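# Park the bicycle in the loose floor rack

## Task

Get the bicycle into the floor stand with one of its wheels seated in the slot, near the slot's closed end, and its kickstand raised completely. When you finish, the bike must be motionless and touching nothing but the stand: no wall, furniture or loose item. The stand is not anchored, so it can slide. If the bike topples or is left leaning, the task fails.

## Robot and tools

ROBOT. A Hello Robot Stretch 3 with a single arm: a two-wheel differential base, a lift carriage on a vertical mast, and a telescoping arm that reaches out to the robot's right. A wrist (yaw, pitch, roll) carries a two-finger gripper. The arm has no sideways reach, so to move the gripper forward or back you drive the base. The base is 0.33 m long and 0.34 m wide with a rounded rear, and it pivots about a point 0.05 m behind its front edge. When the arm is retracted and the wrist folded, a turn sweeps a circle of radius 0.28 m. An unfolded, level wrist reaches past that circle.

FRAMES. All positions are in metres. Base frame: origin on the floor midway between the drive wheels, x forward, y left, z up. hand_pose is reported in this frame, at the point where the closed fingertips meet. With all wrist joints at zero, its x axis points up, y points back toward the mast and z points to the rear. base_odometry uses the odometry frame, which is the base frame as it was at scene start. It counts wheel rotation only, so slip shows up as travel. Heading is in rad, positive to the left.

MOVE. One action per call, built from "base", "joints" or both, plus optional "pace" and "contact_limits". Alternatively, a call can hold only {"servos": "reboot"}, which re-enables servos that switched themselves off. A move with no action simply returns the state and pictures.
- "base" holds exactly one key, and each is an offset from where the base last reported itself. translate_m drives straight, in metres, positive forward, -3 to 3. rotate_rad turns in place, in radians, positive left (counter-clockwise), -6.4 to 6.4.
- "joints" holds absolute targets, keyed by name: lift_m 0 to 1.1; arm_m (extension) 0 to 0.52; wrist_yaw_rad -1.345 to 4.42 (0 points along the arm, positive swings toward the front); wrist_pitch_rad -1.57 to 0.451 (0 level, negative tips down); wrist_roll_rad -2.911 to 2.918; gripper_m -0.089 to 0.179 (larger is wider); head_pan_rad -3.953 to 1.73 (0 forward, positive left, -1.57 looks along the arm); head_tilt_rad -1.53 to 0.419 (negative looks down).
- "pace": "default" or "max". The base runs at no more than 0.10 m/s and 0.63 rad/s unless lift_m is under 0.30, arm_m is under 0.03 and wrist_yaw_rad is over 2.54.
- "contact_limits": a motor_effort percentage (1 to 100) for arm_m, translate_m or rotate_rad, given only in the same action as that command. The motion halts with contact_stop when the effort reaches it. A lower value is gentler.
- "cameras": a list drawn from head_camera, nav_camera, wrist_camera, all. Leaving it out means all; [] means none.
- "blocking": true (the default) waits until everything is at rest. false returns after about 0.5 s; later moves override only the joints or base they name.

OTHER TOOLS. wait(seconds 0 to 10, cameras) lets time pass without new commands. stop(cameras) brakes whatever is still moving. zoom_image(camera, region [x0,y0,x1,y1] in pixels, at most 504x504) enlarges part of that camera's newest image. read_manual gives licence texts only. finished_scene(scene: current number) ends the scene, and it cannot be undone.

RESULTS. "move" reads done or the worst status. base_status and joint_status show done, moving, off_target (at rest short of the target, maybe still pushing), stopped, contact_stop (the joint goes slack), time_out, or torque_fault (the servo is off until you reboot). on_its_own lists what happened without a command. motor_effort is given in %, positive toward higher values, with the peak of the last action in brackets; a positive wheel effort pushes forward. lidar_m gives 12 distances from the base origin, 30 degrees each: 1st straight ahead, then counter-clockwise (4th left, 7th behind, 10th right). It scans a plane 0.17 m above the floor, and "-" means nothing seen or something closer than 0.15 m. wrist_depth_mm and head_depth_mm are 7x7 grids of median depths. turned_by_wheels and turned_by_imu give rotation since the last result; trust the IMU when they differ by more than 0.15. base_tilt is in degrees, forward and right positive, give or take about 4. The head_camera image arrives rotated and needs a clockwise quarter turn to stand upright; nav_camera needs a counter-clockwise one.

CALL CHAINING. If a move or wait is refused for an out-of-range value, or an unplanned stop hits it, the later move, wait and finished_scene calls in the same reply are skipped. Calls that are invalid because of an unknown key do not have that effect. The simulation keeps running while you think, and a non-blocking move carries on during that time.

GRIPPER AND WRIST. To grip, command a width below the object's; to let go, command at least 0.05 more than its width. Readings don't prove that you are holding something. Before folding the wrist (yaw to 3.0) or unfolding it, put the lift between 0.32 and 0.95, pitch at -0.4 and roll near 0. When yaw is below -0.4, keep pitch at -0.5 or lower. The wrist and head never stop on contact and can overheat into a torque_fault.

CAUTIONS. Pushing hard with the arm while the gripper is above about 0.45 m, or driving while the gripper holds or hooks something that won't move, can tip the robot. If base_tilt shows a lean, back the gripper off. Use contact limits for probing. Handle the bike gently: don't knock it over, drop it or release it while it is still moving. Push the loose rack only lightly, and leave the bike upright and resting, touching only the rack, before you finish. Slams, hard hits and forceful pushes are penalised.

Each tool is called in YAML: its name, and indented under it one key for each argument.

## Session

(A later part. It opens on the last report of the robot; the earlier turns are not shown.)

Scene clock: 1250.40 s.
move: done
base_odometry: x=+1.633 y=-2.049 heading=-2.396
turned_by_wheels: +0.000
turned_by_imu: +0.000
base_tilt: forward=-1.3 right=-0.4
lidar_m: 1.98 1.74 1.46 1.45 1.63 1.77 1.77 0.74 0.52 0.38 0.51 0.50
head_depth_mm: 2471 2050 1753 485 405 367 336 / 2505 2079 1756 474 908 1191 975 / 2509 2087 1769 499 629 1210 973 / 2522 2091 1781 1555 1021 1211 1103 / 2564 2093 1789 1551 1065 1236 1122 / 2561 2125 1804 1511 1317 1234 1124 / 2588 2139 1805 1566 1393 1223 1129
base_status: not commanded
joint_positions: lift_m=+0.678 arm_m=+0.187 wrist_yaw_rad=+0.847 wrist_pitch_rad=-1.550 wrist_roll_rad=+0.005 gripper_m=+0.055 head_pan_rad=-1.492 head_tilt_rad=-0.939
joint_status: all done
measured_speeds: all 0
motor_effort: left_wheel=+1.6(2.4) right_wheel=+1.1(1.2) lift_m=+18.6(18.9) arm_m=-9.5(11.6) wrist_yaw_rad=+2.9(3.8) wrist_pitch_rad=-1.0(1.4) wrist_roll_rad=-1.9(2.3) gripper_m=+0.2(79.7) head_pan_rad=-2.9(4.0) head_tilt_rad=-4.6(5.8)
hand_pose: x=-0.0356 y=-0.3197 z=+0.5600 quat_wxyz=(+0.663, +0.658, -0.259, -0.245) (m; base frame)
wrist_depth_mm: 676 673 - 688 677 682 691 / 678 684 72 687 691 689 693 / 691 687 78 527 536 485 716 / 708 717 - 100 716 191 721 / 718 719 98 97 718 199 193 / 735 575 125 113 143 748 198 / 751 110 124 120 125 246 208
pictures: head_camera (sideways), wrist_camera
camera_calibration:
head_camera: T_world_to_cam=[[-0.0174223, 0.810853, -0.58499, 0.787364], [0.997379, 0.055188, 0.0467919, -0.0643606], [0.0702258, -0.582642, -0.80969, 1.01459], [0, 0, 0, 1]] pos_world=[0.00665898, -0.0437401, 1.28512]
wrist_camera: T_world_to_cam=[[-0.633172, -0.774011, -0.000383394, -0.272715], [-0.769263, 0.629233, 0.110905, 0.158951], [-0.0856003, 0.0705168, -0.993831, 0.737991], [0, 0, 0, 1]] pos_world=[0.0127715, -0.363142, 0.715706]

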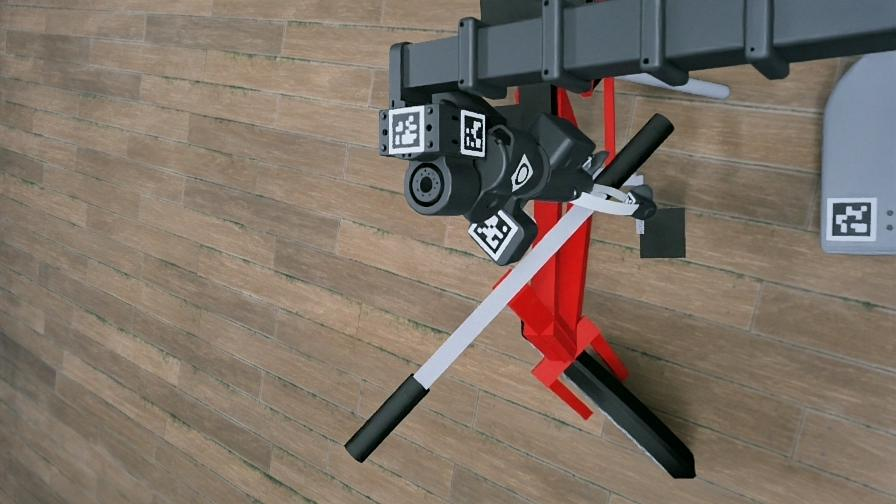

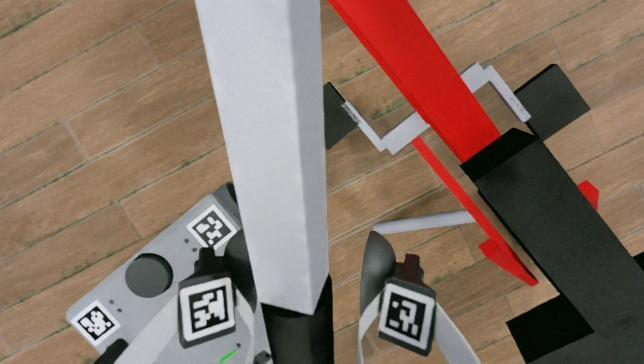

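move:
  base: {"translate_m": 0.042}
  joints: {"arm_m": 0.151, "wrist_yaw_rad": 0.58}
  contact_limits: {"translate_m": 40}
  cameras: ["head_camera"]

Scene clock: 1261.93 s.
move: done
base_odometry: x=+1.602 y=-2.077 heading=-2.396
turned_by_wheels: +0.000
turned_by_imu: +0.000
base_tilt: forward=-1.3 right=-0.5
lidar_m: 1.94 1.73 1.45 1.45 1.62 1.81 1.81 0.73 0.45 0.38 0.50 0.54
head_depth_mm: 2513 2056 1755 848 399 366 336 / 2491 2056 1766 456 531 1204 972 / 2533 2087 1765 477 525 1192 975 / 2524 2085 1782 1554 1003 1213 1105 / 2535 2095 1788 1535 1049 1238 1122 / 2552 2100 1787 1559 1378 1242 1124 / 2579 2131 1806 1565 1389 1223 1125
base_status: done
joint_positions: lift_m=+0.678 arm_m=+0.151 wrist_yaw_rad=+0.583 wrist_pitch_rad=-1.556 wrist_roll_rad=+0.005 gripper_m=+0.055 head_pan_rad=-1.492 head_tilt_rad=-0.939
joint_status: all done
measured_speeds: all 0
motor_effort: left_wheel=+0.4(6.9) right_wheel=+8.2(8.6) lift_m=+20.5(21.4) arm_m=-14.5(20.8) wrist_yaw_rad=-3.3(4.1) wrist_pitch_rad=-0.1(1.3) wrist_roll_rad=-1.6(2.1) gripper_m=-1.4(2.2) head_pan_rad=-3.3(4.2) head_tilt_rad=-5.3(5.8)
contact_limits: translate_m 40 (maximum 100)
hand_pose: x=-0.0328 y=-0.2791 z=+0.5601 quat_wxyz=(+0.624, +0.619, -0.341, -0.332) (m; base frame)
wrist_depth_mm: 669 669 671 - 63 472 680 / 681 681 682 - 509 - 197 / 695 700 699 - 704 527 188 / 706 714 715 82 711 720 420 / 729 719 726 90 735 745 743 / 738 737 133 100 144 760 757 / 751 110 591 111 121 779 780
pictures: head_camera (sideways)
camera_calibration:
head_camera: T_world_to_cam=[[-0.0174192, 0.810853, -0.58499, 0.787364], [0.997379, 0.0551842, 0.0467919, -0.0643606], [0.0702235, -0.582642, -0.80969, 1.01459], [0, 0, 0, 1]] pos_world=[0.00665881, -0.0437401, 1.28512]

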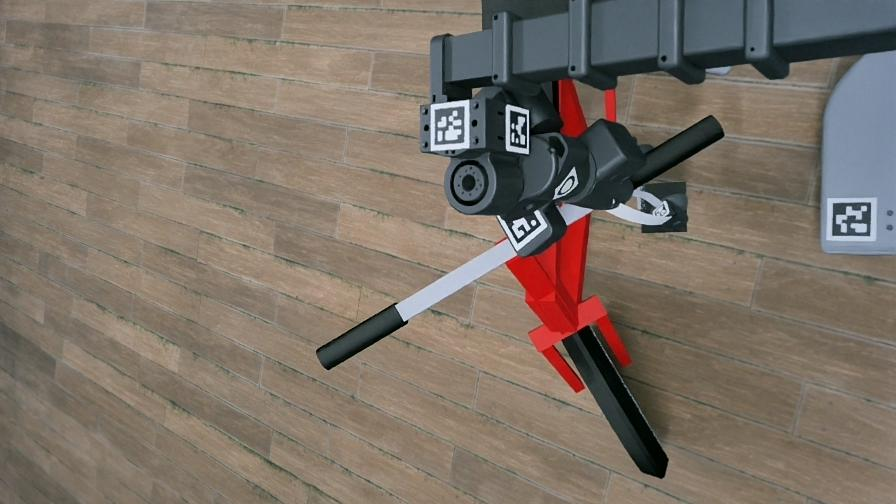

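move:
  base: {"translate_m": 0.05}
  joints: {"arm_m": 0.13, "wrist_yaw_rad": 0.3}
  contact_limits: {"translate_m": 40}
  cameras: ["head_camera"]

move:
  base: {"translate_m": 0.045}
  joints: {"arm_m": 0.12, "wrist_yaw_rad": 0.05}
  contact_limits: {"translate_m": 40}
  cameras: ["head_camera", "wrist_camera"]

Scene clock: 1267.57 s.
move: done
base_odometry: x=+1.566 y=-2.111 heading=-2.396
turned_by_wheels: +0.000
turned_by_imu: +0.000
base_tilt: forward=-1.4 right=-0.5
lidar_m: 1.89 1.72 1.44 1.43 1.61 1.87 1.86 0.68 0.39 0.38 0.50 1.90
head_depth_mm: 2482 2053 1760 1535 408 362 336 / 2485 2072 1766 506 474 1206 972 / 2512 2079 1773 1508 478 687 973 / 2543 2087 1779 1549 975 1214 1104 / 2538 2092 1792 1568 1117 1235 1123 / 2564 2123 1797 1562 1312 1239 1122 / 2582 2108 1802 1563 1386 1247 1125
base_status: done
joint_positions: lift_m=+0.678 arm_m=+0.130 wrist_yaw_rad=+0.304 wrist_pitch_rad=-1.556 wrist_roll_rad=+0.004 gripper_m=+0.055 head_pan_rad=-1.492 head_tilt_rad=-0.939
joint_status: all done
measured_speeds: all 0
motor_effort: left_wheel=-0.3(7.0) right_wheel=+10.3(11.7) lift_m=+23.4(23.8) arm_m=-6.7(21.3) wrist_yaw_rad=-3.4(6.9) wrist_pitch_rad=+0.0(1.8) wrist_roll_rad=-1.5(1.9) gripper_m=-4.1(4.8) head_pan_rad=-3.9(4.6) head_tilt_rad=-5.1(5.7)
contact_limits: translate_m 40 (maximum 100)
hand_pose: x=-0.0277 y=-0.2556 z=+0.5601 quat_wxyz=(+0.572, +0.566, -0.423, -0.416) (m; base frame)
wrist_depth_mm: 669 665 676 - 60 359 199 / 687 680 680 - 64 588 429 / 688 699 695 - 68 704 712 / 703 705 715 - 73 722 737 / 727 726 730 - 732 735 756 / 734 729 133 86 126 767 762 / 747 110 128 91 122 781 777
pictures: head_camera (sideways)
camera_calibration:
head_camera: T_world_to_cam=[[-0.0174177, 0.810853, -0.58499, 0.787364], [0.997379, 0.0551824, 0.0467919, -0.0643606], [0.0702225, -0.582642, -0.80969, 1.01459], [0, 0, 0, 1]] pos_world=[0.00665873, -0.0437401, 1.28512]

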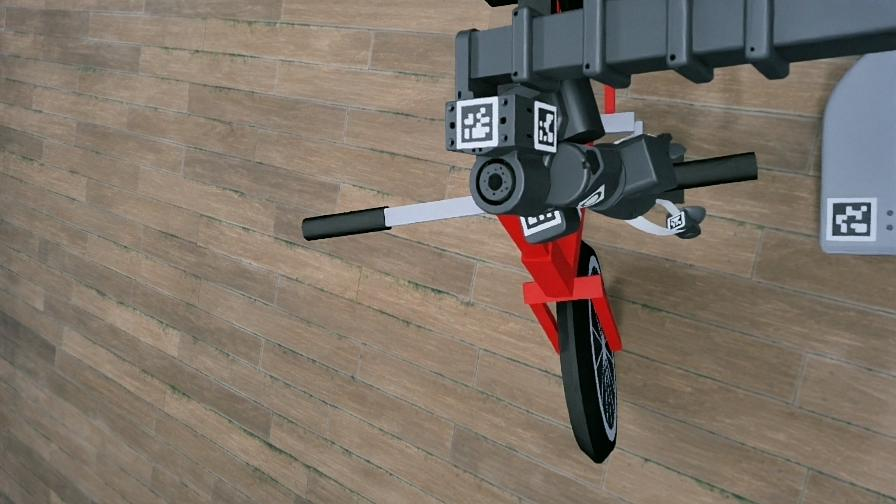

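Scene clock: 1269.07 s.
move: done
base_odometry: x=+1.533 y=-2.142 heading=-2.396
turned_by_wheels: +0.000
turned_by_imu: +0.000
base_tilt: forward=-1.3 right=-0.5
lidar_m: 1.85 1.71 1.43 1.42 1.60 1.91 1.90 0.68 0.40 0.39 0.53 1.85
head_depth_mm: 2504 2054 1750 1533 408 362 335 / 2487 2057 1759 1505 462 1208 972 / 2507 2078 1770 1549 462 622 975 / 2532 2084 1770 1550 1016 1212 1103 / 2553 2104 1787 1555 1133 1238 1123 / 2559 2115 1792 1569 1335 1239 1122 / 2571 2125 1813 1564 1388 1238 1128
base_status: done
joint_positions: lift_m=+0.678 arm_m=+0.120 wrist_yaw_rad=+0.055 wrist_pitch_rad=-1.552 wrist_roll_rad=+0.004 gripper_m=+0.055 head_pan_rad=-1.492 head_tilt_rad=-0.939
joint_status: all done
measured_speeds: all 0
motor_effort: left_wheel=+0.7(6.2) right_wheel=+8.1(13.3) lift_m=+24.2(25.0) arm_m=-10.8(21.0) wrist_yaw_rad=-4.3(6.7) wrist_pitch_rad=-0.5(2.1) wrist_roll_rad=-1.6(1.7) gripper_m=-3.0(4.8) head_pan_rad=-3.6(3.9) head_tilt_rad=-5.0(6.2)
contact_limits: translate_m 40 (maximum 100)
hand_pose: x=-0.0227 y=-0.2456 z=+0.5601 quat_wxyz=(+0.517, +0.508, -0.491, -0.483) (m; base frame)
wrist_depth_mm: 666 663 675 675 - - 467 / 681 677 689 696 - 546 703 / 696 694 690 697 - 706 712 / 707 707 708 - 62 717 726 / 711 726 721 - - 732 739 / 735 733 133 69 120 752 755 / 749 110 124 77 115 772 772
pictures: head_camera (sideways), wrist_camera
camera_calibration:
head_camera: T_world_to_cam=[[-0.0174177, 0.810853, -0.58499, 0.787364], [0.997379, 0.0551824, 0.0467919, -0.0643606], [0.0702225, -0.582642, -0.80969, 1.01459], [0, 0, 0, 1]] pos_world=[0.00665873, -0.0437401, 1.28512]
wrist_camera: T_world_to_cam=[[-0.995526, -0.094487, -0.000454287, -0.048472], [-0.0939285, 0.989096, 0.113428, 0.224504], [-0.0102681, 0.112963, -0.993546, 0.745889], [0, 0, 0, 1]] pos_world=[-0.0195089, -0.310894, 0.715589]

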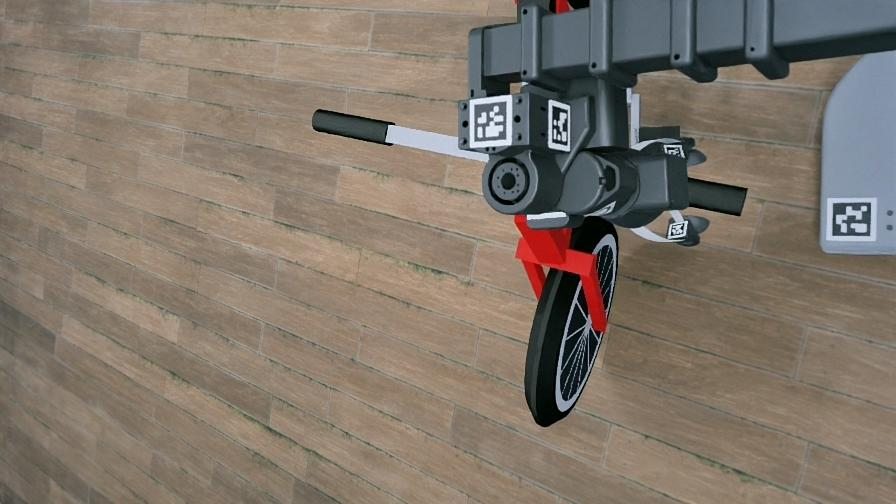

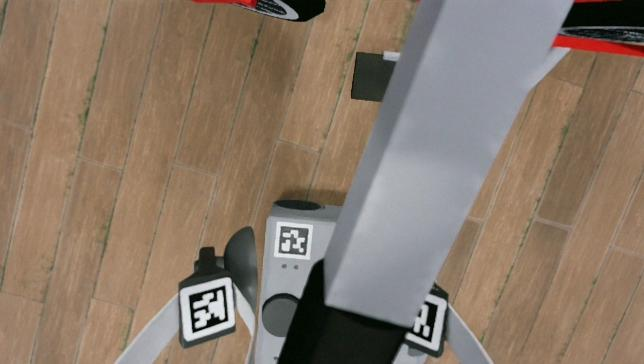

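move:
  base: {"translate_m": -0.035}
  joints: {"wrist_yaw_rad": 0.1}
  contact_limits: {"translate_m": 40}
  cameras: ["head_camera"]

Scene clock: 1274.17 s.
move: done
base_odometry: x=+1.558 y=-2.118 heading=-2.396
turned_by_wheels: +0.000
turned_by_imu: +0.000
base_tilt: forward=-1.4 right=-0.4
lidar_m: 1.88 1.72 1.43 1.43 1.61 1.87 1.87 0.68 0.39 0.38 0.52 1.89
head_depth_mm: 2468 2059 1744 1531 408 362 335 / 2481 2070 1773 1537 462 1230 974 / 2506 2066 1769 1519 466 648 976 / 2529 2096 1776 1551 982 1212 1105 / 2548 2091 1799 1553 1119 1235 1122 / 2559 2113 1788 1574 1321 1240 1121 / 2584 2132 1798 1564 1386 1244 1127
base_status: done
joint_positions: lift_m=+0.678 arm_m=+0.120 wrist_yaw_rad=+0.098 wrist_pitch_rad=-1.554 wrist_roll_rad=+0.004 gripper_m=+0.055 head_pan_rad=-1.492 head_tilt_rad=-0.939
joint_status: all done
measured_speeds: all 0
motor_effort: left_wheel=-2.1(6.3) right_wheel=-2.4(5.9) lift_m=+27.1(27.2) arm_m=+12.4(12.4) wrist_yaw_rad=+3.4(4.6) wrist_pitch_rad=-0.2(0.7) wrist_roll_rad=-1.8(1.8) gripper_m=-0.4(3.8) head_pan_rad=-3.4(3.8) head_tilt_rad=-5.4(5.9)
contact_limits: translate_m 40 (maximum 100)
hand_pose: x=-0.0236 y=-0.2453 z=+0.5601 quat_wxyz=(+0.527, +0.519, -0.480, -0.472) (m; base frame)
wrist_depth_mm: 664 671 665 - 61 533 412 / 684 679 686 - 64 689 698 / 701 696 702 - 704 708 713 / 710 697 716 - 729 721 720 / 719 731 719 75 736 743 731 / 735 733 129 82 132 751 760 / 753 110 125 84 125 768 783
pictures: head_camera (sideways)
camera_calibration:
head_camera: T_world_to_cam=[[-0.0174178, 0.810853, -0.58499, 0.787364], [0.997379, 0.0551825, 0.0467919, -0.0643606], [0.0702226, -0.582642, -0.80969, 1.01459], [0, 0, 0, 1]] pos_world=[0.00665874, -0.0437401, 1.28512]

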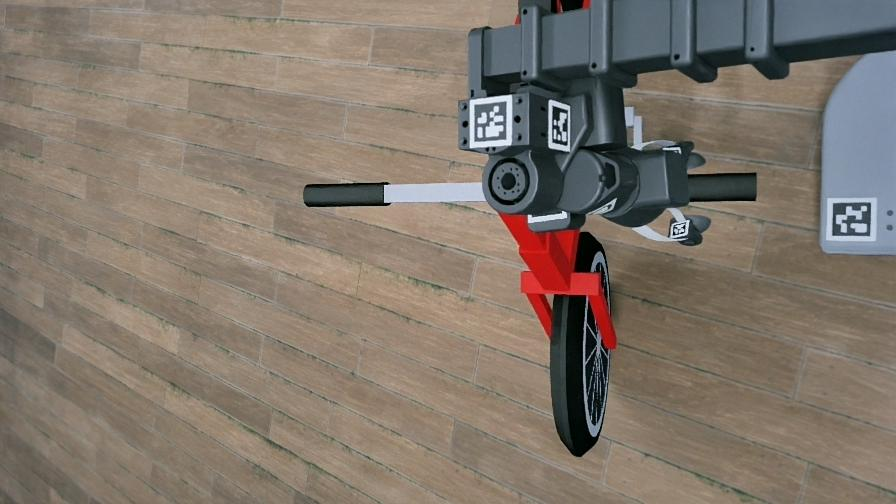

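move:
  joints: {"gripper_m": 0.12}
  cameras: []

move:
  joints: {"lift_m": 0.8}
  cameras: []

move:
  joints: {"arm_m": 0.0, "wrist_yaw_rad": 0.0, "head_pan_rad": -1.5, "head_tilt_rad": -0.85}
  base: {"translate_m": -0.15}
  cameras: ["head_camera", "nav_camera"]

Scene clock: 1280.57 s.
move: done
base_odometry: x=+1.558 y=-2.118 heading=-2.396
turned_by_wheels: +0.000
turned_by_imu: +0.000
base_tilt: forward=-1.4 right=-0.5
lidar_m: 1.88 1.72 1.44 1.43 1.61 1.88 1.87 0.68 0.39 0.38 0.50 1.89
head_depth_mm: 2472 2059 1752 1532 408 361 336 / 2499 2063 1767 1541 463 1202 972 / 2507 2062 1779 1523 466 1102 976 / 2498 2083 1779 1544 972 1213 1102 / 2538 2098 1792 1555 1125 1237 1120 / 2557 2110 1805 1558 1319 1240 1125 / 2568 2115 1797 1566 1387 1242 1126
base_status: not commanded
joint_positions: lift_m=+0.678 arm_m=+0.120 wrist_yaw_rad=+0.098 wrist_pitch_rad=-1.554 wrist_roll_rad=+0.004 gripper_m=+0.120 head_pan_rad=-1.492 head_tilt_rad=-0.939
joint_status: all done
measured_speeds: all 0
motor_effort: left_wheel=-1.7(2.3) right_wheel=-2.3(2.6) lift_m=+29.1(29.5) arm_m=+15.4(16.8) wrist_yaw_rad=+2.1(3.2) wrist_pitch_rad=-0.2(0.5) wrist_roll_rad=-1.5(1.8) gripper_m=+0.0(80.2) head_pan_rad=-3.1(3.8) head_tilt_rad=-5.6(5.8)
contact_limits: translate_m 40 (maximum 100)
hand_pose: x=-0.0236 y=-0.2453 z=+0.5601 quat_wxyz=(+0.527, +0.519, -0.480, -0.472) (m; base frame)
wrist_depth_mm: 671 670 676 - 64 508 417 / 680 682 688 - 68 687 696 / 698 694 691 701 73 704 717 / 702 716 718 715 78 722 729 / 723 719 727 572 85 745 747 / 729 123 731 574 91 746 756 / 107 119 757 591 97 118 783
pictures: none
No camera images: "cameras" was empty.

Scene clock: 1282.50 s.
move: done
base_odometry: x=+1.558 y=-2.118 heading=-2.396
turned_by_wheels: +0.000
turned_by_imu: +0.000
base_tilt: forward=-1.3 right=-0.4
lidar_m: 1.88 1.72 1.44 1.43 1.61 1.88 1.87 0.68 0.39 0.38 0.46 1.89
head_depth_mm: 2494 2051 1758 331 379 1169 1105 / 2478 2070 1761 356 568 1207 973 / 2517 2076 1769 363 411 1196 975 / 2538 2087 1780 1525 894 1211 1102 / 2548 2096 1784 1527 1116 1236 1120 / 2572 2095 1796 1567 1382 1206 1123 / 2568 2123 1796 1568 1387 1242 1126
base_status: not commanded
joint_positions: lift_m=+0.800 arm_m=+0.120 wrist_yaw_rad=+0.099 wrist_pitch_rad=-1.551 wrist_roll_rad=+0.004 gripper_m=+0.120 head_pan_rad=-1.492 head_tilt_rad=-0.939
joint_status: all done
measured_speeds: all 0
motor_effort: left_wheel=-1.1(2.0) right_wheel=-1.5(2.7) lift_m=+35.7(41.8) arm_m=+14.1(16.0) wrist_yaw_rad=+0.6(2.3) wrist_pitch_rad=-0.8(1.1) wrist_roll_rad=-1.3(1.7) gripper_m=+0.2(1.2) head_pan_rad=-3.4(3.9) head_tilt_rad=-5.2(5.9)
contact_limits: translate_m 40 (maximum 100)
hand_pose: x=-0.0235 y=-0.2460 z=+0.6820 quat_wxyz=(+0.528, +0.519, -0.480, -0.471) (m; base frame)
wrist_depth_mm: 764 782 469 795 179 - - / 783 804 808 798 201 820 320 / 807 813 812 824 762 837 834 / 811 836 836 831 830 847 849 / 828 841 848 695 722 860 863 / 848 123 865 708 703 872 891 / 107 119 881 720 897 117 893
pictures: none
No camera images: "cameras" was empty.

Scene clock: 1285.10 s.
move: done
base_odometry: x=+1.669 y=-2.016 heading=-2.396
turned_by_wheels: +0.000
turned_by_imu: +0.000
base_tilt: forward=-1.3 right=-0.5
lidar_m: 2.03 1.75 1.47 1.46 1.64 1.73 1.72 1.93 0.50 0.38 0.39 0.57
head_depth_mm: 2801 2337 1932 1634 1422 - 284 / 2848 2367 1941 1636 919 - 288 / 2887 2388 1951 1650 1177 299 298 / 2966 2397 1965 1658 1438 1081 1119 / 2985 2433 1972 1666 1003 1250 1140 / 3031 2428 1990 1679 1425 1235 1142 / 3089 2435 1994 1643 1456 1223 1148
base_status: done
joint_positions: lift_m=+0.800 arm_m=+0.000 wrist_yaw_rad=+0.002 wrist_pitch_rad=-1.551 wrist_roll_rad=+0.004 gripper_m=+0.120 head_pan_rad=-1.492 head_tilt_rad=-0.853
joint_status: all done
measured_speeds: all 0
motor_effort: left_wheel=+0.0(6.1) right_wheel=-3.2(7.1) lift_m=+34.5(35.9) arm_m=-14.2(21.6) wrist_yaw_rad=-2.2(4.5) wrist_pitch_rad=-0.8(1.1) wrist_roll_rad=-1.5(1.7) gripper_m=+0.0(1.1) head_pan_rad=-3.1(6.1) head_tilt_rad=+1.3(4.1)
hand_pose: x=-0.0217 y=-0.1259 z=+0.6820 quat_wxyz=(+0.505, +0.495, -0.505, -0.496) (m; base frame)
wrist_depth_mm: 778 777 791 795 791 808 797 / 800 791 790 803 820 804 820 / 804 818 815 814 824 833 841 / 831 827 831 685 686 837 850 / 835 850 846 695 692 859 857 / 850 124 857 705 697 875 890 / 107 119 884 887 899 117 914
pictures: head_camera (sideways), nav_camera (sideways)
camera_calibration:
head_camera: T_world_to_cam=[[-0.0132368, 0.757841, -0.652305, 0.875044], [0.997057, 0.0592692, 0.0486257, -0.0667515], [0.0755122, -0.649742, -0.756395, 0.945266], [0, 0, 0, 1]] pos_world=[0.00675875, -0.0450094, 1.28904]
nav_camera: T_world_to_cam=[[0.0635591, -0.753659, 0.654186, -0.807907], [-0.992329, -0.117373, -0.0388076, 0.109124], [0.106031, -0.646701, -0.755338, 0.938392], [0, 0, 0, 1]] pos_world=[0.060138, 0.0107814, 1.24156]

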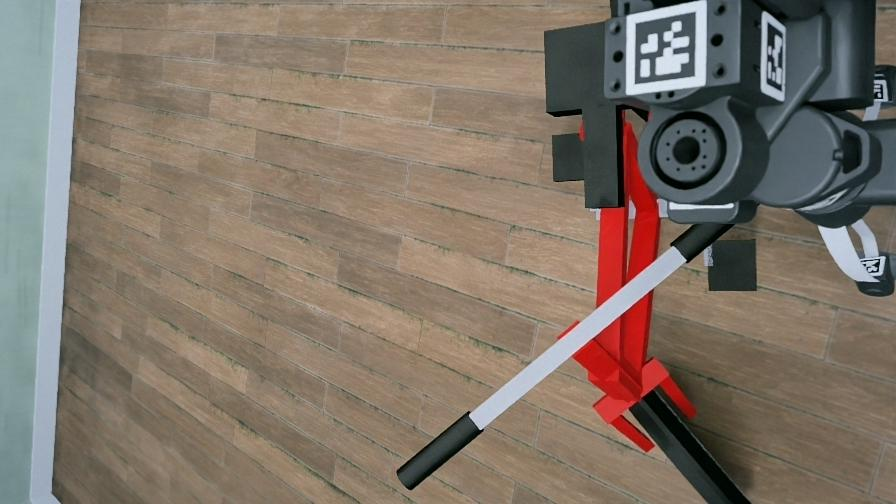

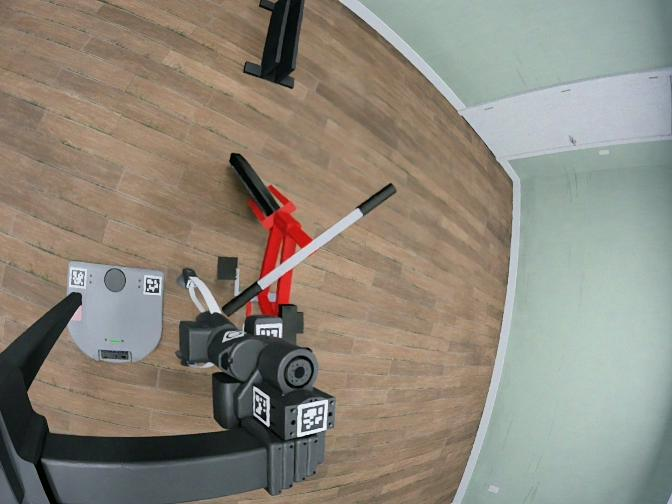

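move:
  joints: {"head_pan_rad": -1.2, "head_tilt_rad": -0.8}

Scene clock: 1323.67 s.
move: done
base_odometry: x=+1.669 y=-2.016 heading=-2.396
turned_by_wheels: +0.000
turned_by_imu: +0.000
base_tilt: forward=-1.3 right=-0.5
lidar_m: 2.03 1.76 1.47 1.46 1.65 1.73 1.72 1.94 0.50 0.38 0.39 0.57
head_depth_mm: 2925 2575 2050 1706 1464 790 - / 3027 2584 2058 1705 1471 850 377 / 3163 2589 2080 1723 1466 1024 1124 / 3277 2625 2086 1735 1456 1245 1146 / 3074 2637 2088 1694 1492 1255 1151 / 2679 2654 2116 1750 1494 1252 1154 / 2392 2521 2132 1769 1498 1308 1161
base_status: not commanded
joint_positions: lift_m=+0.800 arm_m=+0.000 wrist_yaw_rad=+0.002 wrist_pitch_rad=-1.551 wrist_roll_rad=+0.004 gripper_m=+0.120 head_pan_rad=-1.208 head_tilt_rad=-0.804
joint_status: all done
measured_speeds: all 0
motor_effort: left_wheel=+0.1(0.7) right_wheel=-3.1(3.3) lift_m=+33.6(34.4) arm_m=-14.4(15.5) wrist_yaw_rad=-2.3(2.6) wrist_pitch_rad=-0.8(1.1) wrist_roll_rad=-1.3(1.6) gripper_m=+0.7(1.0) head_pan_rad=+4.1(8.7) head_tilt_rad=+1.5(2.4)
hand_pose: x=-0.0217 y=-0.1259 z=+0.6820 quat_wxyz=(+0.505, +0.495, -0.505, -0.496) (m; base frame)
wrist_depth_mm: 780 780 786 786 784 799 802 / 795 808 800 805 816 813 830 / 807 805 824 822 821 829 823 / 817 835 829 676 689 853 853 / 829 841 850 688 702 864 853 / 855 123 873 704 699 868 888 / 107 119 886 875 882 117 898
pictures: head_camera (sideways), nav_camera (sideways), wrist_camera
camera_calibration:
head_camera: T_world_to_cam=[[-0.213258, 0.693118, -0.688555, 0.923501], [0.939728, 0.33832, 0.0495114, -0.067558], [0.26727, -0.636496, -0.723492, 0.901307], [0, 0, 0, 1]] pos_world=[0.0195384, -0.0435611, 1.29131]
nav_camera: T_world_to_cam=[[0.260364, -0.674927, 0.690423, -0.856327], [-0.919115, -0.392261, -0.0368516, 0.106133], [0.295698, -0.624983, -0.722467, 0.894488], [0, 0, 0, 1]] pos_world=[0.0560071, 0.0227136, 1.24138]
wrist_camera: T_world_to_cam=[[-0.999125, -0.0418128, -0.000393133, -0.0295741], [-0.0415938, 0.992839, 0.111986, 0.095007], [-0.00429214, 0.111905, -0.99371, 0.85368], [0, 0, 0, 1]] pos_world=[-0.0219324, -0.191094, 0.837659]

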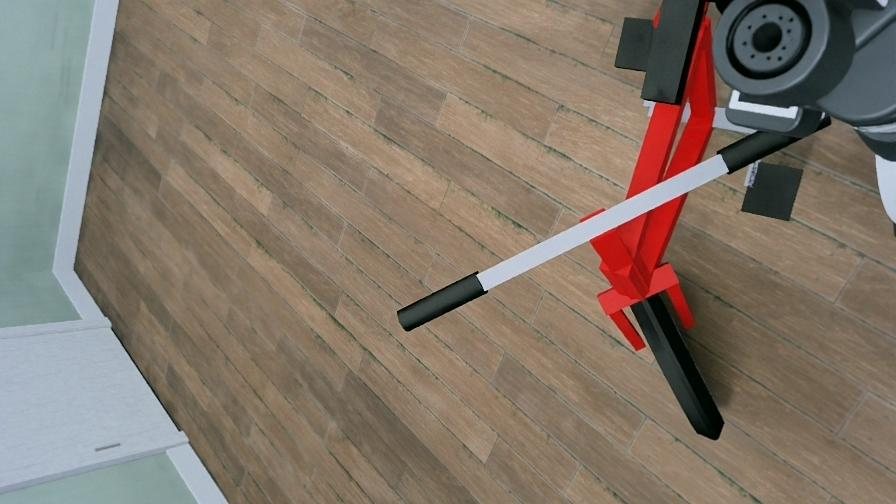

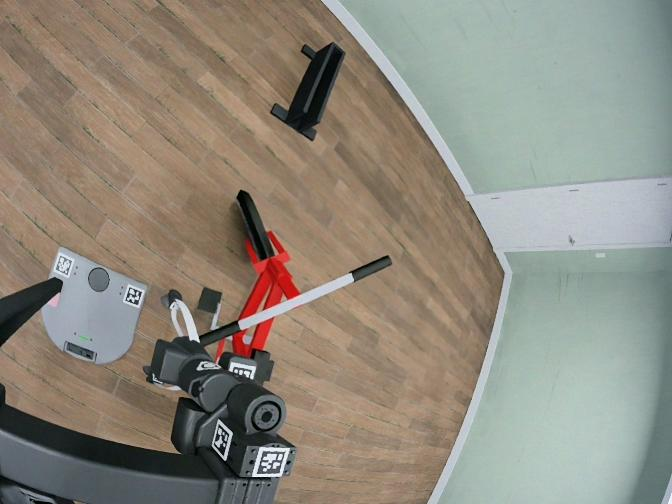

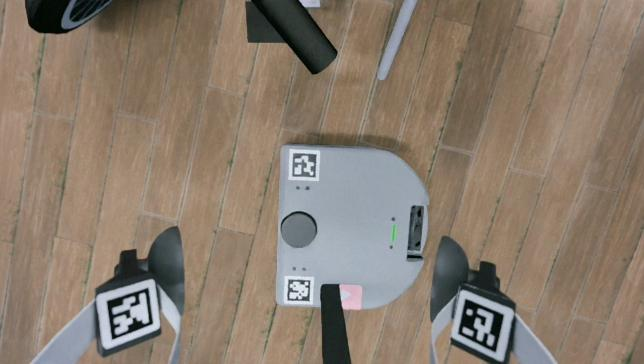

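move:
  base: {"rotate_rad": -0.85}
  cameras: []

move:
  base: {"translate_m": -0.305}
  cameras: []

move:
  base: {"rotate_rad": 0.85}
  joints: {"head_pan_rad": -1.1, "head_tilt_rad": -0.65}

Scene clock: 1354.03 s.
move: done
base_odometry: x=+1.669 y=-2.016 heading=+3.037
turned_by_wheels: -0.850
turned_by_imu: -0.834
base_tilt: forward=-1.3 right=-0.4
lidar_m: 0.55 2.03 2.05 1.58 1.46 1.48 1.86 1.72 1.75 0.58 0.44 0.38
head_depth_mm: 2654 2542 2048 1702 1458 1305 - / 3068 2597 2079 1718 1444 1288 377 / 3109 2602 2068 1726 1390 1288 1146 / 3058 2615 2089 1727 1448 1227 1146 / 2991 2629 2113 1754 1493 1228 1132 / 2905 2670 2116 1750 1488 1031 1004 / 2828 2674 2138 1761 1495 1315 1138
base_status: done
joint_positions: lift_m=+0.800 arm_m=+0.000 wrist_yaw_rad=+0.002 wrist_pitch_rad=-1.551 wrist_roll_rad=+0.004 gripper_m=+0.120 head_pan_rad=-1.208 head_tilt_rad=-0.803
joint_status: not commanded
measured_speeds: all 0
motor_effort: left_wheel=+3.8(8.1) right_wheel=-4.8(7.6) lift_m=+31.9(33.4) arm_m=-14.1(16.0) wrist_yaw_rad=-1.4(3.3) wrist_pitch_rad=-0.7(1.1) wrist_roll_rad=-1.4(1.6) gripper_m=+0.1(1.2) head_pan_rad=+3.6(4.5) head_tilt_rad=+1.6(2.3)
hand_pose: x=-0.0217 y=-0.1259 z=+0.6820 quat_wxyz=(+0.505, +0.495, -0.505, -0.496) (m; base frame)
wrist_depth_mm: 781 785 789 789 800 788 804 / 792 797 801 809 809 809 824 / 816 813 813 816 814 834 830 / 826 835 839 675 693 851 850 / 845 832 844 702 707 863 851 / 850 123 871 706 707 870 880 / 107 119 874 887 911 117 905
pictures: none
No camera images: "cameras" was empty.

Scene clock: 1358.20 s.
move: done
base_odometry: x=+1.972 y=-2.048 heading=+3.037
turned_by_wheels: +0.000
turned_by_imu: -0.001
base_tilt: forward=-1.4 right=-0.5
lidar_m: 0.68 2.26 2.08 1.38 1.28 1.30 1.60 1.48 1.49 1.89 0.71 0.65
head_depth_mm: 2286 2383 2045 1711 1461 1306 - / 2701 2604 2048 1722 1471 1286 378 / 3158 2611 2070 1720 1478 1286 1139 / 3242 2635 2085 1737 1476 1294 1146 / 3138 2653 2108 1751 1317 1301 1151 / 3054 2665 2113 1748 1204 1279 1158 / 2969 2673 2103 1766 934 1285 1158
base_status: done
joint_positions: lift_m=+0.800 arm_m=+0.000 wrist_yaw_rad=+0.002 wrist_pitch_rad=-1.551 wrist_roll_rad=+0.004 gripper_m=+0.120 head_pan_rad=-1.208 head_tilt_rad=-0.803
joint_status: not commanded
measured_speeds: all 0
motor_effort: left_wheel=+0.2(4.6) right_wheel=-4.7(8.3) lift_m=+30.4(32.8) arm_m=-14.7(15.8) wrist_yaw_rad=-0.6(3.4) wrist_pitch_rad=-0.9(1.1) wrist_roll_rad=-1.4(1.7) gripper_m=+0.1(1.2) head_pan_rad=+4.1(4.6) head_tilt_rad=+1.5(2.2)
hand_pose: x=-0.0217 y=-0.1259 z=+0.6820 quat_wxyz=(+0.505, +0.495, -0.505, -0.496) (m; base frame)
wrist_depth_mm: 782 777 796 791 798 796 808 / 789 794 808 808 809 809 817 / 808 814 809 814 830 834 828 / 827 819 829 683 691 841 861 / 841 834 856 696 690 843 859 / 850 123 847 700 702 867 886 / 107 119 896 889 903 117 882
pictures: none
No camera images: "cameras" was empty.

Scene clock: 1360.67 s.
move: done
base_odometry: x=+1.972 y=-2.048 heading=-2.396
turned_by_wheels: +0.850
turned_by_imu: +0.834
base_tilt: forward=-1.3 right=-0.5
lidar_m: 2.27 1.54 1.29 1.28 1.44 1.49 1.48 1.66 0.77 0.69 0.65 0.87
head_depth_mm: 3099 3297 2572 1997 953 1064 1201 / 3289 3474 2600 2020 1637 1302 1176 / 3443 3676 2624 2036 1641 1206 1206 / 3314 3512 2662 2030 1133 1379 1209 / 2921 3190 2676 2001 1240 1394 1217 / 2659 2878 2692 2068 1678 1361 1220 / 2431 2607 2647 2076 1681 1420 1225
base_status: done
joint_positions: lift_m=+0.800 arm_m=+0.000 wrist_yaw_rad=+0.002 wrist_pitch_rad=-1.551 wrist_roll_rad=+0.004 gripper_m=+0.120 head_pan_rad=-1.108 head_tilt_rad=-0.655
joint_status: all done
measured_speeds: all 0
motor_effort: left_wheel=-4.3(9.3) right_wheel=+4.4(7.8) lift_m=+30.3(31.3) arm_m=-14.6(15.0) wrist_yaw_rad=-2.7(3.2) wrist_pitch_rad=-1.0(1.1) wrist_roll_rad=-1.3(1.7) gripper_m=+0.8(1.3) head_pan_rad=+4.3(7.5) head_tilt_rad=+2.4(3.6)
hand_pose: x=-0.0217 y=-0.1259 z=+0.6820 quat_wxyz=(+0.505, +0.495, -0.505, -0.496) (m; base frame)
wrist_depth_mm: 776 780 779 794 791 806 793 / 802 788 810 811 809 819 813 / 824 824 815 830 823 829 823 / 820 837 844 678 680 855 844 / 858 830 838 688 703 862 866 / 851 123 865 700 704 876 885 / 107 119 888 875 896 117 897
pictures: head_camera (sideways), nav_camera (sideways), wrist_camera
camera_calibration:
head_camera: T_world_to_cam=[[-0.232572, 0.570148, -0.787935, 1.05314], [0.897816, 0.437353, 0.0514624, -0.069852], [0.373947, -0.695452, -0.613605, 0.757724], [0, 0, 0, 1]] pos_world=[0.0242974, -0.0429367, 1.29834]
nav_camera: T_world_to_cam=[[0.2775, -0.547092, 0.789737, -0.98587], [-0.873029, -0.48672, -0.0304088, 0.0974709], [0.401017, -0.681024, -0.612692, 0.75106], [0, 0, 0, 1]] pos_world=[0.0574864, 0.0195692, 1.24171]
wrist_camera: T_world_to_cam=[[-0.999125, -0.0418128, -0.000393129, -0.0295742], [-0.0415938, 0.992839, 0.111986, 0.0950105], [-0.00429215, 0.111905, -0.99371, 0.853681], [0, 0, 0, 1]] pos_world=[-0.0219324, -0.191098, 0.837659]

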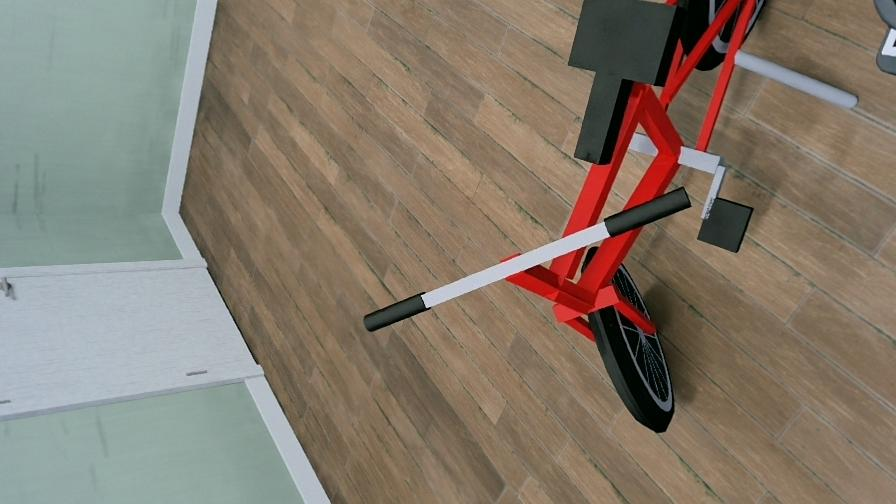

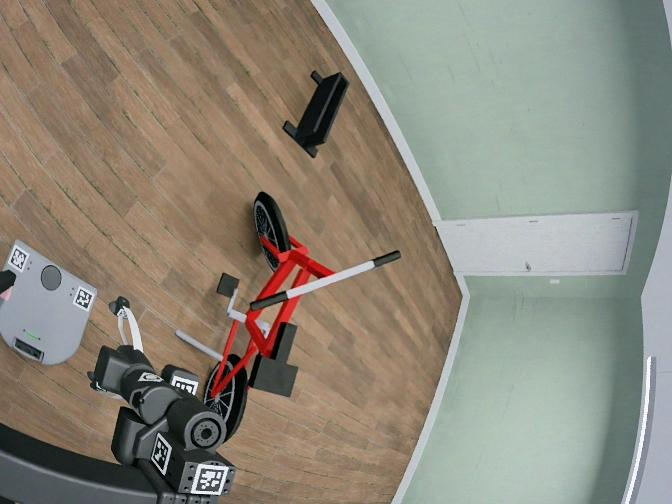

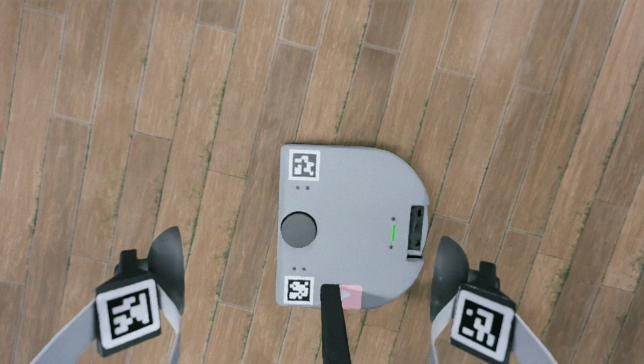

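move:
  joints: {"wrist_pitch_rad": 0.26, "wrist_yaw_rad": 0.8, "gripper_m": 0.13, "lift_m": 0.5}
  cameras: []

move:
  joints: {"lift_m": 0.365, "arm_m": 0.08}

Scene clock: 1374.50 s.
move: done
base_odometry: x=+1.972 y=-2.048 heading=-2.396
turned_by_wheels: +0.000
turned_by_imu: +0.000
base_tilt: forward=-1.3 right=-0.5
lidar_m: 2.26 1.54 1.29 1.28 1.43 1.48 1.48 1.66 0.77 0.69 0.65 0.87
head_depth_mm: 3075 3323 2582 2002 953 1064 1194 / 3269 3458 2555 2032 1639 1300 1178 / 3514 3621 2619 2023 1647 1200 1185 / 3354 3497 2659 2040 1134 1364 1207 / 2942 3219 2676 1987 1247 1391 1190 / 2658 2894 2669 2084 1683 1357 1218 / 2430 2593 2652 2078 1690 1417 1221
base_status: not commanded
joint_positions: lift_m=+0.500 arm_m=+0.000 wrist_yaw_rad=+0.797 wrist_pitch_rad=+0.236 wrist_roll_rad=+0.004 gripper_m=+0.130 head_pan_rad=-1.108 head_tilt_rad=-0.655
joint_status: all done
measured_speeds: all 0
motor_effort: left_wheel=-3.8(4.6) right_wheel=+4.3(4.6) lift_m=+17.0(27.6) arm_m=-9.1(15.4) wrist_yaw_rad=+3.0(4.2) wrist_pitch_rad=+4.5(5.8) wrist_roll_rad=-1.3(1.8) gripper_m=+0.0(46.7) head_pan_rad=+3.7(4.9) head_tilt_rad=+2.9(3.1)
hand_pose: x=+0.1609 y=-0.3230 z=+0.6752 quat_wxyz=(+0.614, +0.197, -0.680, +0.349) (m; base frame)
wrist_depth_mm: - - - - - - - / - - - - - - - / - - - - - - - / - - - - - - - / - - - - - - - / - 123 - - 382 149 - / 110 121 - - 312 116 -
pictures: none
No camera images: "cameras" was empty.

Scene clock: 1376.57 s.
move: done
base_odometry: x=+1.972 y=-2.048 heading=-2.396
turned_by_wheels: +0.000
turned_by_imu: +0.000
base_tilt: forward=-1.3 right=-0.5
lidar_m: 2.27 1.54 1.29 1.28 1.43 1.49 1.48 1.66 0.77 0.69 0.65 0.87
head_depth_mm: 3096 3285 2567 1989 953 1066 1195 / 3247 3481 2599 2019 1632 1303 1177 / 3444 3635 2618 2024 1645 1206 1206 / 3359 3508 2644 2026 1133 1375 1186 / 2933 3185 2666 2003 1242 1384 1216 / 2638 2859 2689 2074 1681 1358 1215 / 2425 2573 2645 2081 1697 1421 1223
base_status: not commanded
joint_positions: lift_m=+0.365 arm_m=+0.080 wrist_yaw_rad=+0.798 wrist_pitch_rad=+0.237 wrist_roll_rad=+0.004 gripper_m=+0.130 head_pan_rad=-1.108 head_tilt_rad=-0.655
joint_status: all done
measured_speeds: all 0
motor_effort: left_wheel=-3.9(4.4) right_wheel=+4.2(4.5) lift_m=+17.0(22.2) arm_m=+15.4(22.6) wrist_yaw_rad=+2.3(3.2) wrist_pitch_rad=+4.2(4.6) wrist_roll_rad=-1.3(1.7) gripper_m=-0.1(1.4) head_pan_rad=+4.0(4.4) head_tilt_rad=+2.3(3.2)
hand_pose: x=+0.1610 y=-0.4028 z=+0.5404 quat_wxyz=(+0.614, +0.197, -0.680, +0.349) (m; base frame)
wrist_depth_mm: - - - - - - - / - - - - - - - / - - - - - - - / - - - - - - - / - - - - - - - / - 123 - - - 136 271 / 109 122 - 508 - 116 277
pictures: head_camera (sideways), nav_camera (sideways), wrist_camera
camera_calibration:
head_camera: T_world_to_cam=[[-0.232544, 0.570091, -0.787984, 1.05321], [0.897814, 0.437357, 0.0514631, -0.069853], [0.373969, -0.695496, -0.613541, 0.757641], [0, 0, 0, 1]] pos_world=[0.0242975, -0.042937, 1.29835]
nav_camera: T_world_to_cam=[[0.277472, -0.547035, 0.789787, -0.985935], [-0.873028, -0.486722, -0.030405, 0.0974661], [0.401039, -0.681069, -0.612628, 0.750976], [0, 0, 0, 1]] pos_world=[0.0574886, 0.0195649, 1.24171]
wrist_camera: T_world_to_cam=[[-0.702857, -0.710222, 0.0397118, -0.197316], [0.0467854, -0.101862, -0.993698, 0.535759], [0.709791, -0.696569, 0.104823, -0.289598], [0, 0, 0, 1]] pos_world=[0.0418032, -0.28729, 0.570575]

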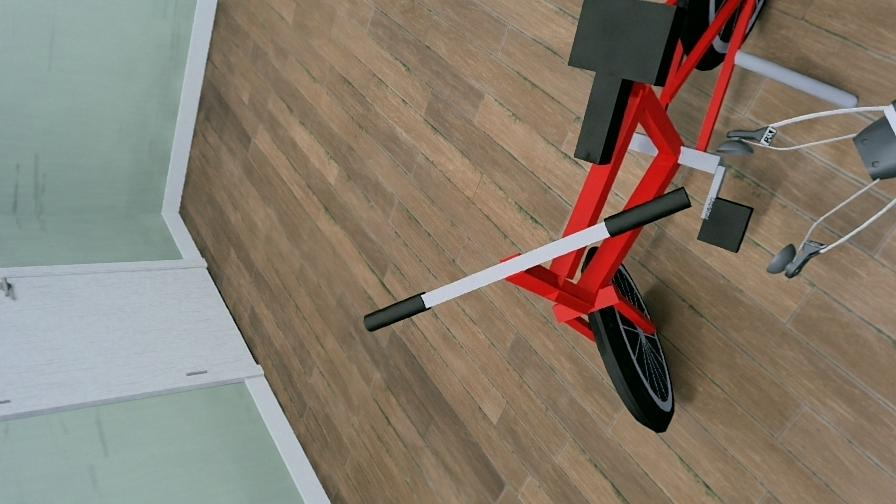

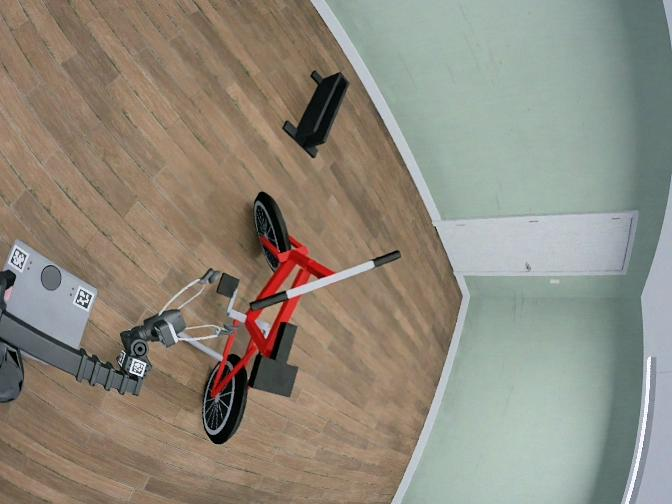

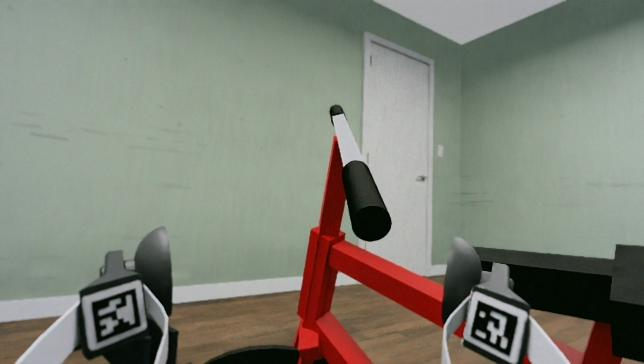

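move:
  base: {"translate_m": 0.024}
  joints: {"lift_m": 0.327, "arm_m": 0.165, "wrist_yaw_rad": 0.83, "wrist_pitch_rad": 0.44, "gripper_m": 0.1}

Scene clock: 1413.17 s.
move: done
base_odometry: x=+1.954 y=-2.064 heading=-2.396
turned_by_wheels: +0.000
turned_by_imu: +0.000
base_tilt: forward=-1.3 right=-0.4
lidar_m: 2.24 1.54 1.28 1.28 1.43 1.51 1.51 1.69 0.77 0.67 0.64 0.85
head_depth_mm: 3088 3292 2578 2006 1643 1121 1180 / 3297 3462 2601 2014 1649 1296 736 / 3502 3677 2618 2027 1647 1224 1200 / 3322 3453 2655 2032 1129 1403 1208 / 2907 3142 2664 2000 1637 1381 1210 / 2580 2847 2705 2070 1678 1360 1216 / 2387 2559 2619 2081 1684 1418 1223
base_status: done
joint_positions: lift_m=+0.327 arm_m=+0.165 wrist_yaw_rad=+0.828 wrist_pitch_rad=+0.416 wrist_roll_rad=+0.004 gripper_m=+0.100 head_pan_rad=-1.108 head_tilt_rad=-0.655
joint_status: all done
measured_speeds: all 0
motor_effort: left_wheel=-1.4(4.2) right_wheel=+3.3(7.5) lift_m=+16.8(21.8) arm_m=+16.3(20.9) wrist_yaw_rad=+2.1(4.7) wrist_pitch_rad=+4.3(6.1) wrist_roll_rad=-1.4(1.7) gripper_m=-0.1(78.1) head_pan_rad=+3.7(4.6) head_tilt_rad=+2.1(3.0)
hand_pose: x=+0.1585 y=-0.4751 z=+0.5473 quat_wxyz=(+0.574, +0.146, -0.693, +0.412) (m; base frame)
wrist_depth_mm: - - - - - - - / - - - - - - - / - - - - - - - / - - - - - - - / - - - - - - - / - 122 - - 142 - - / - 121 - 412 123 119 209
pictures: head_camera (sideways), nav_camera (sideways), wrist_camera
camera_calibration:
head_camera: T_world_to_cam=[[-0.232487, 0.569972, -0.788088, 1.05334], [0.897809, 0.437368, 0.0514647, -0.069855], [0.374018, -0.695587, -0.613408, 0.757468], [0, 0, 0, 1]] pos_world=[0.024298, -0.0429374, 1.29836]
nav_camera: T_world_to_cam=[[0.277414, -0.546915, 0.78989, -0.986069], [-0.873023, -0.48673, -0.0303973, 0.097456], [0.401088, -0.681159, -0.612495, 0.750804], [0, 0, 0, 1]] pos_world=[0.0574931, 0.019556, 1.24171]
wrist_camera: T_world_to_cam=[[-0.686249, -0.726385, 0.0377738, -0.25993], [0.179138, -0.219116, -0.959113, 0.439716], [0.704962, -0.651424, 0.280491, -0.412749], [0, 0, 0, 1]] pos_world=[0.0338263, -0.361335, 0.547328]

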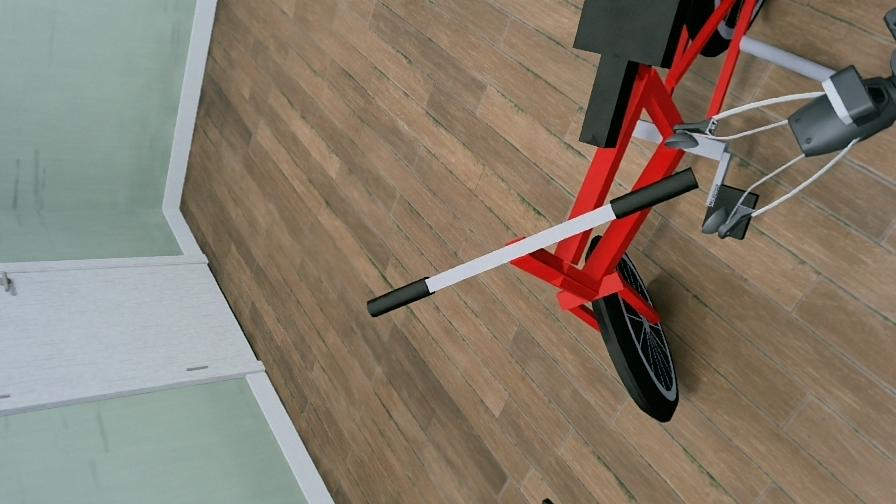

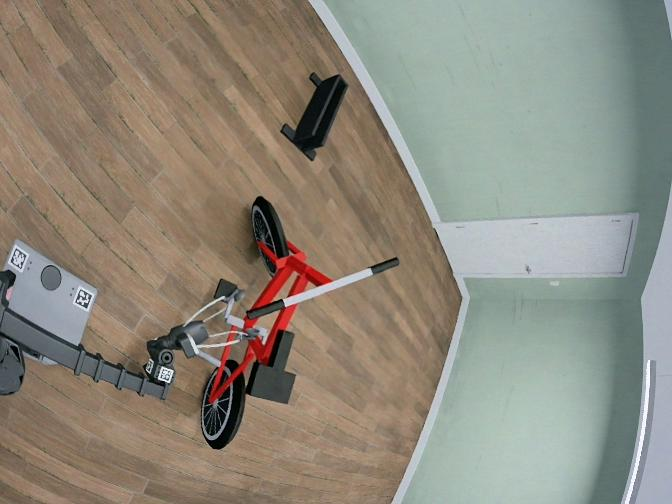

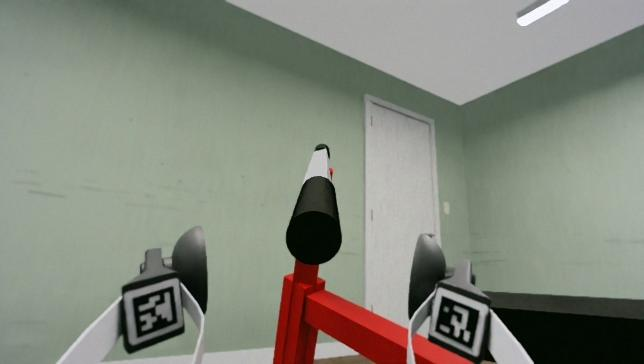

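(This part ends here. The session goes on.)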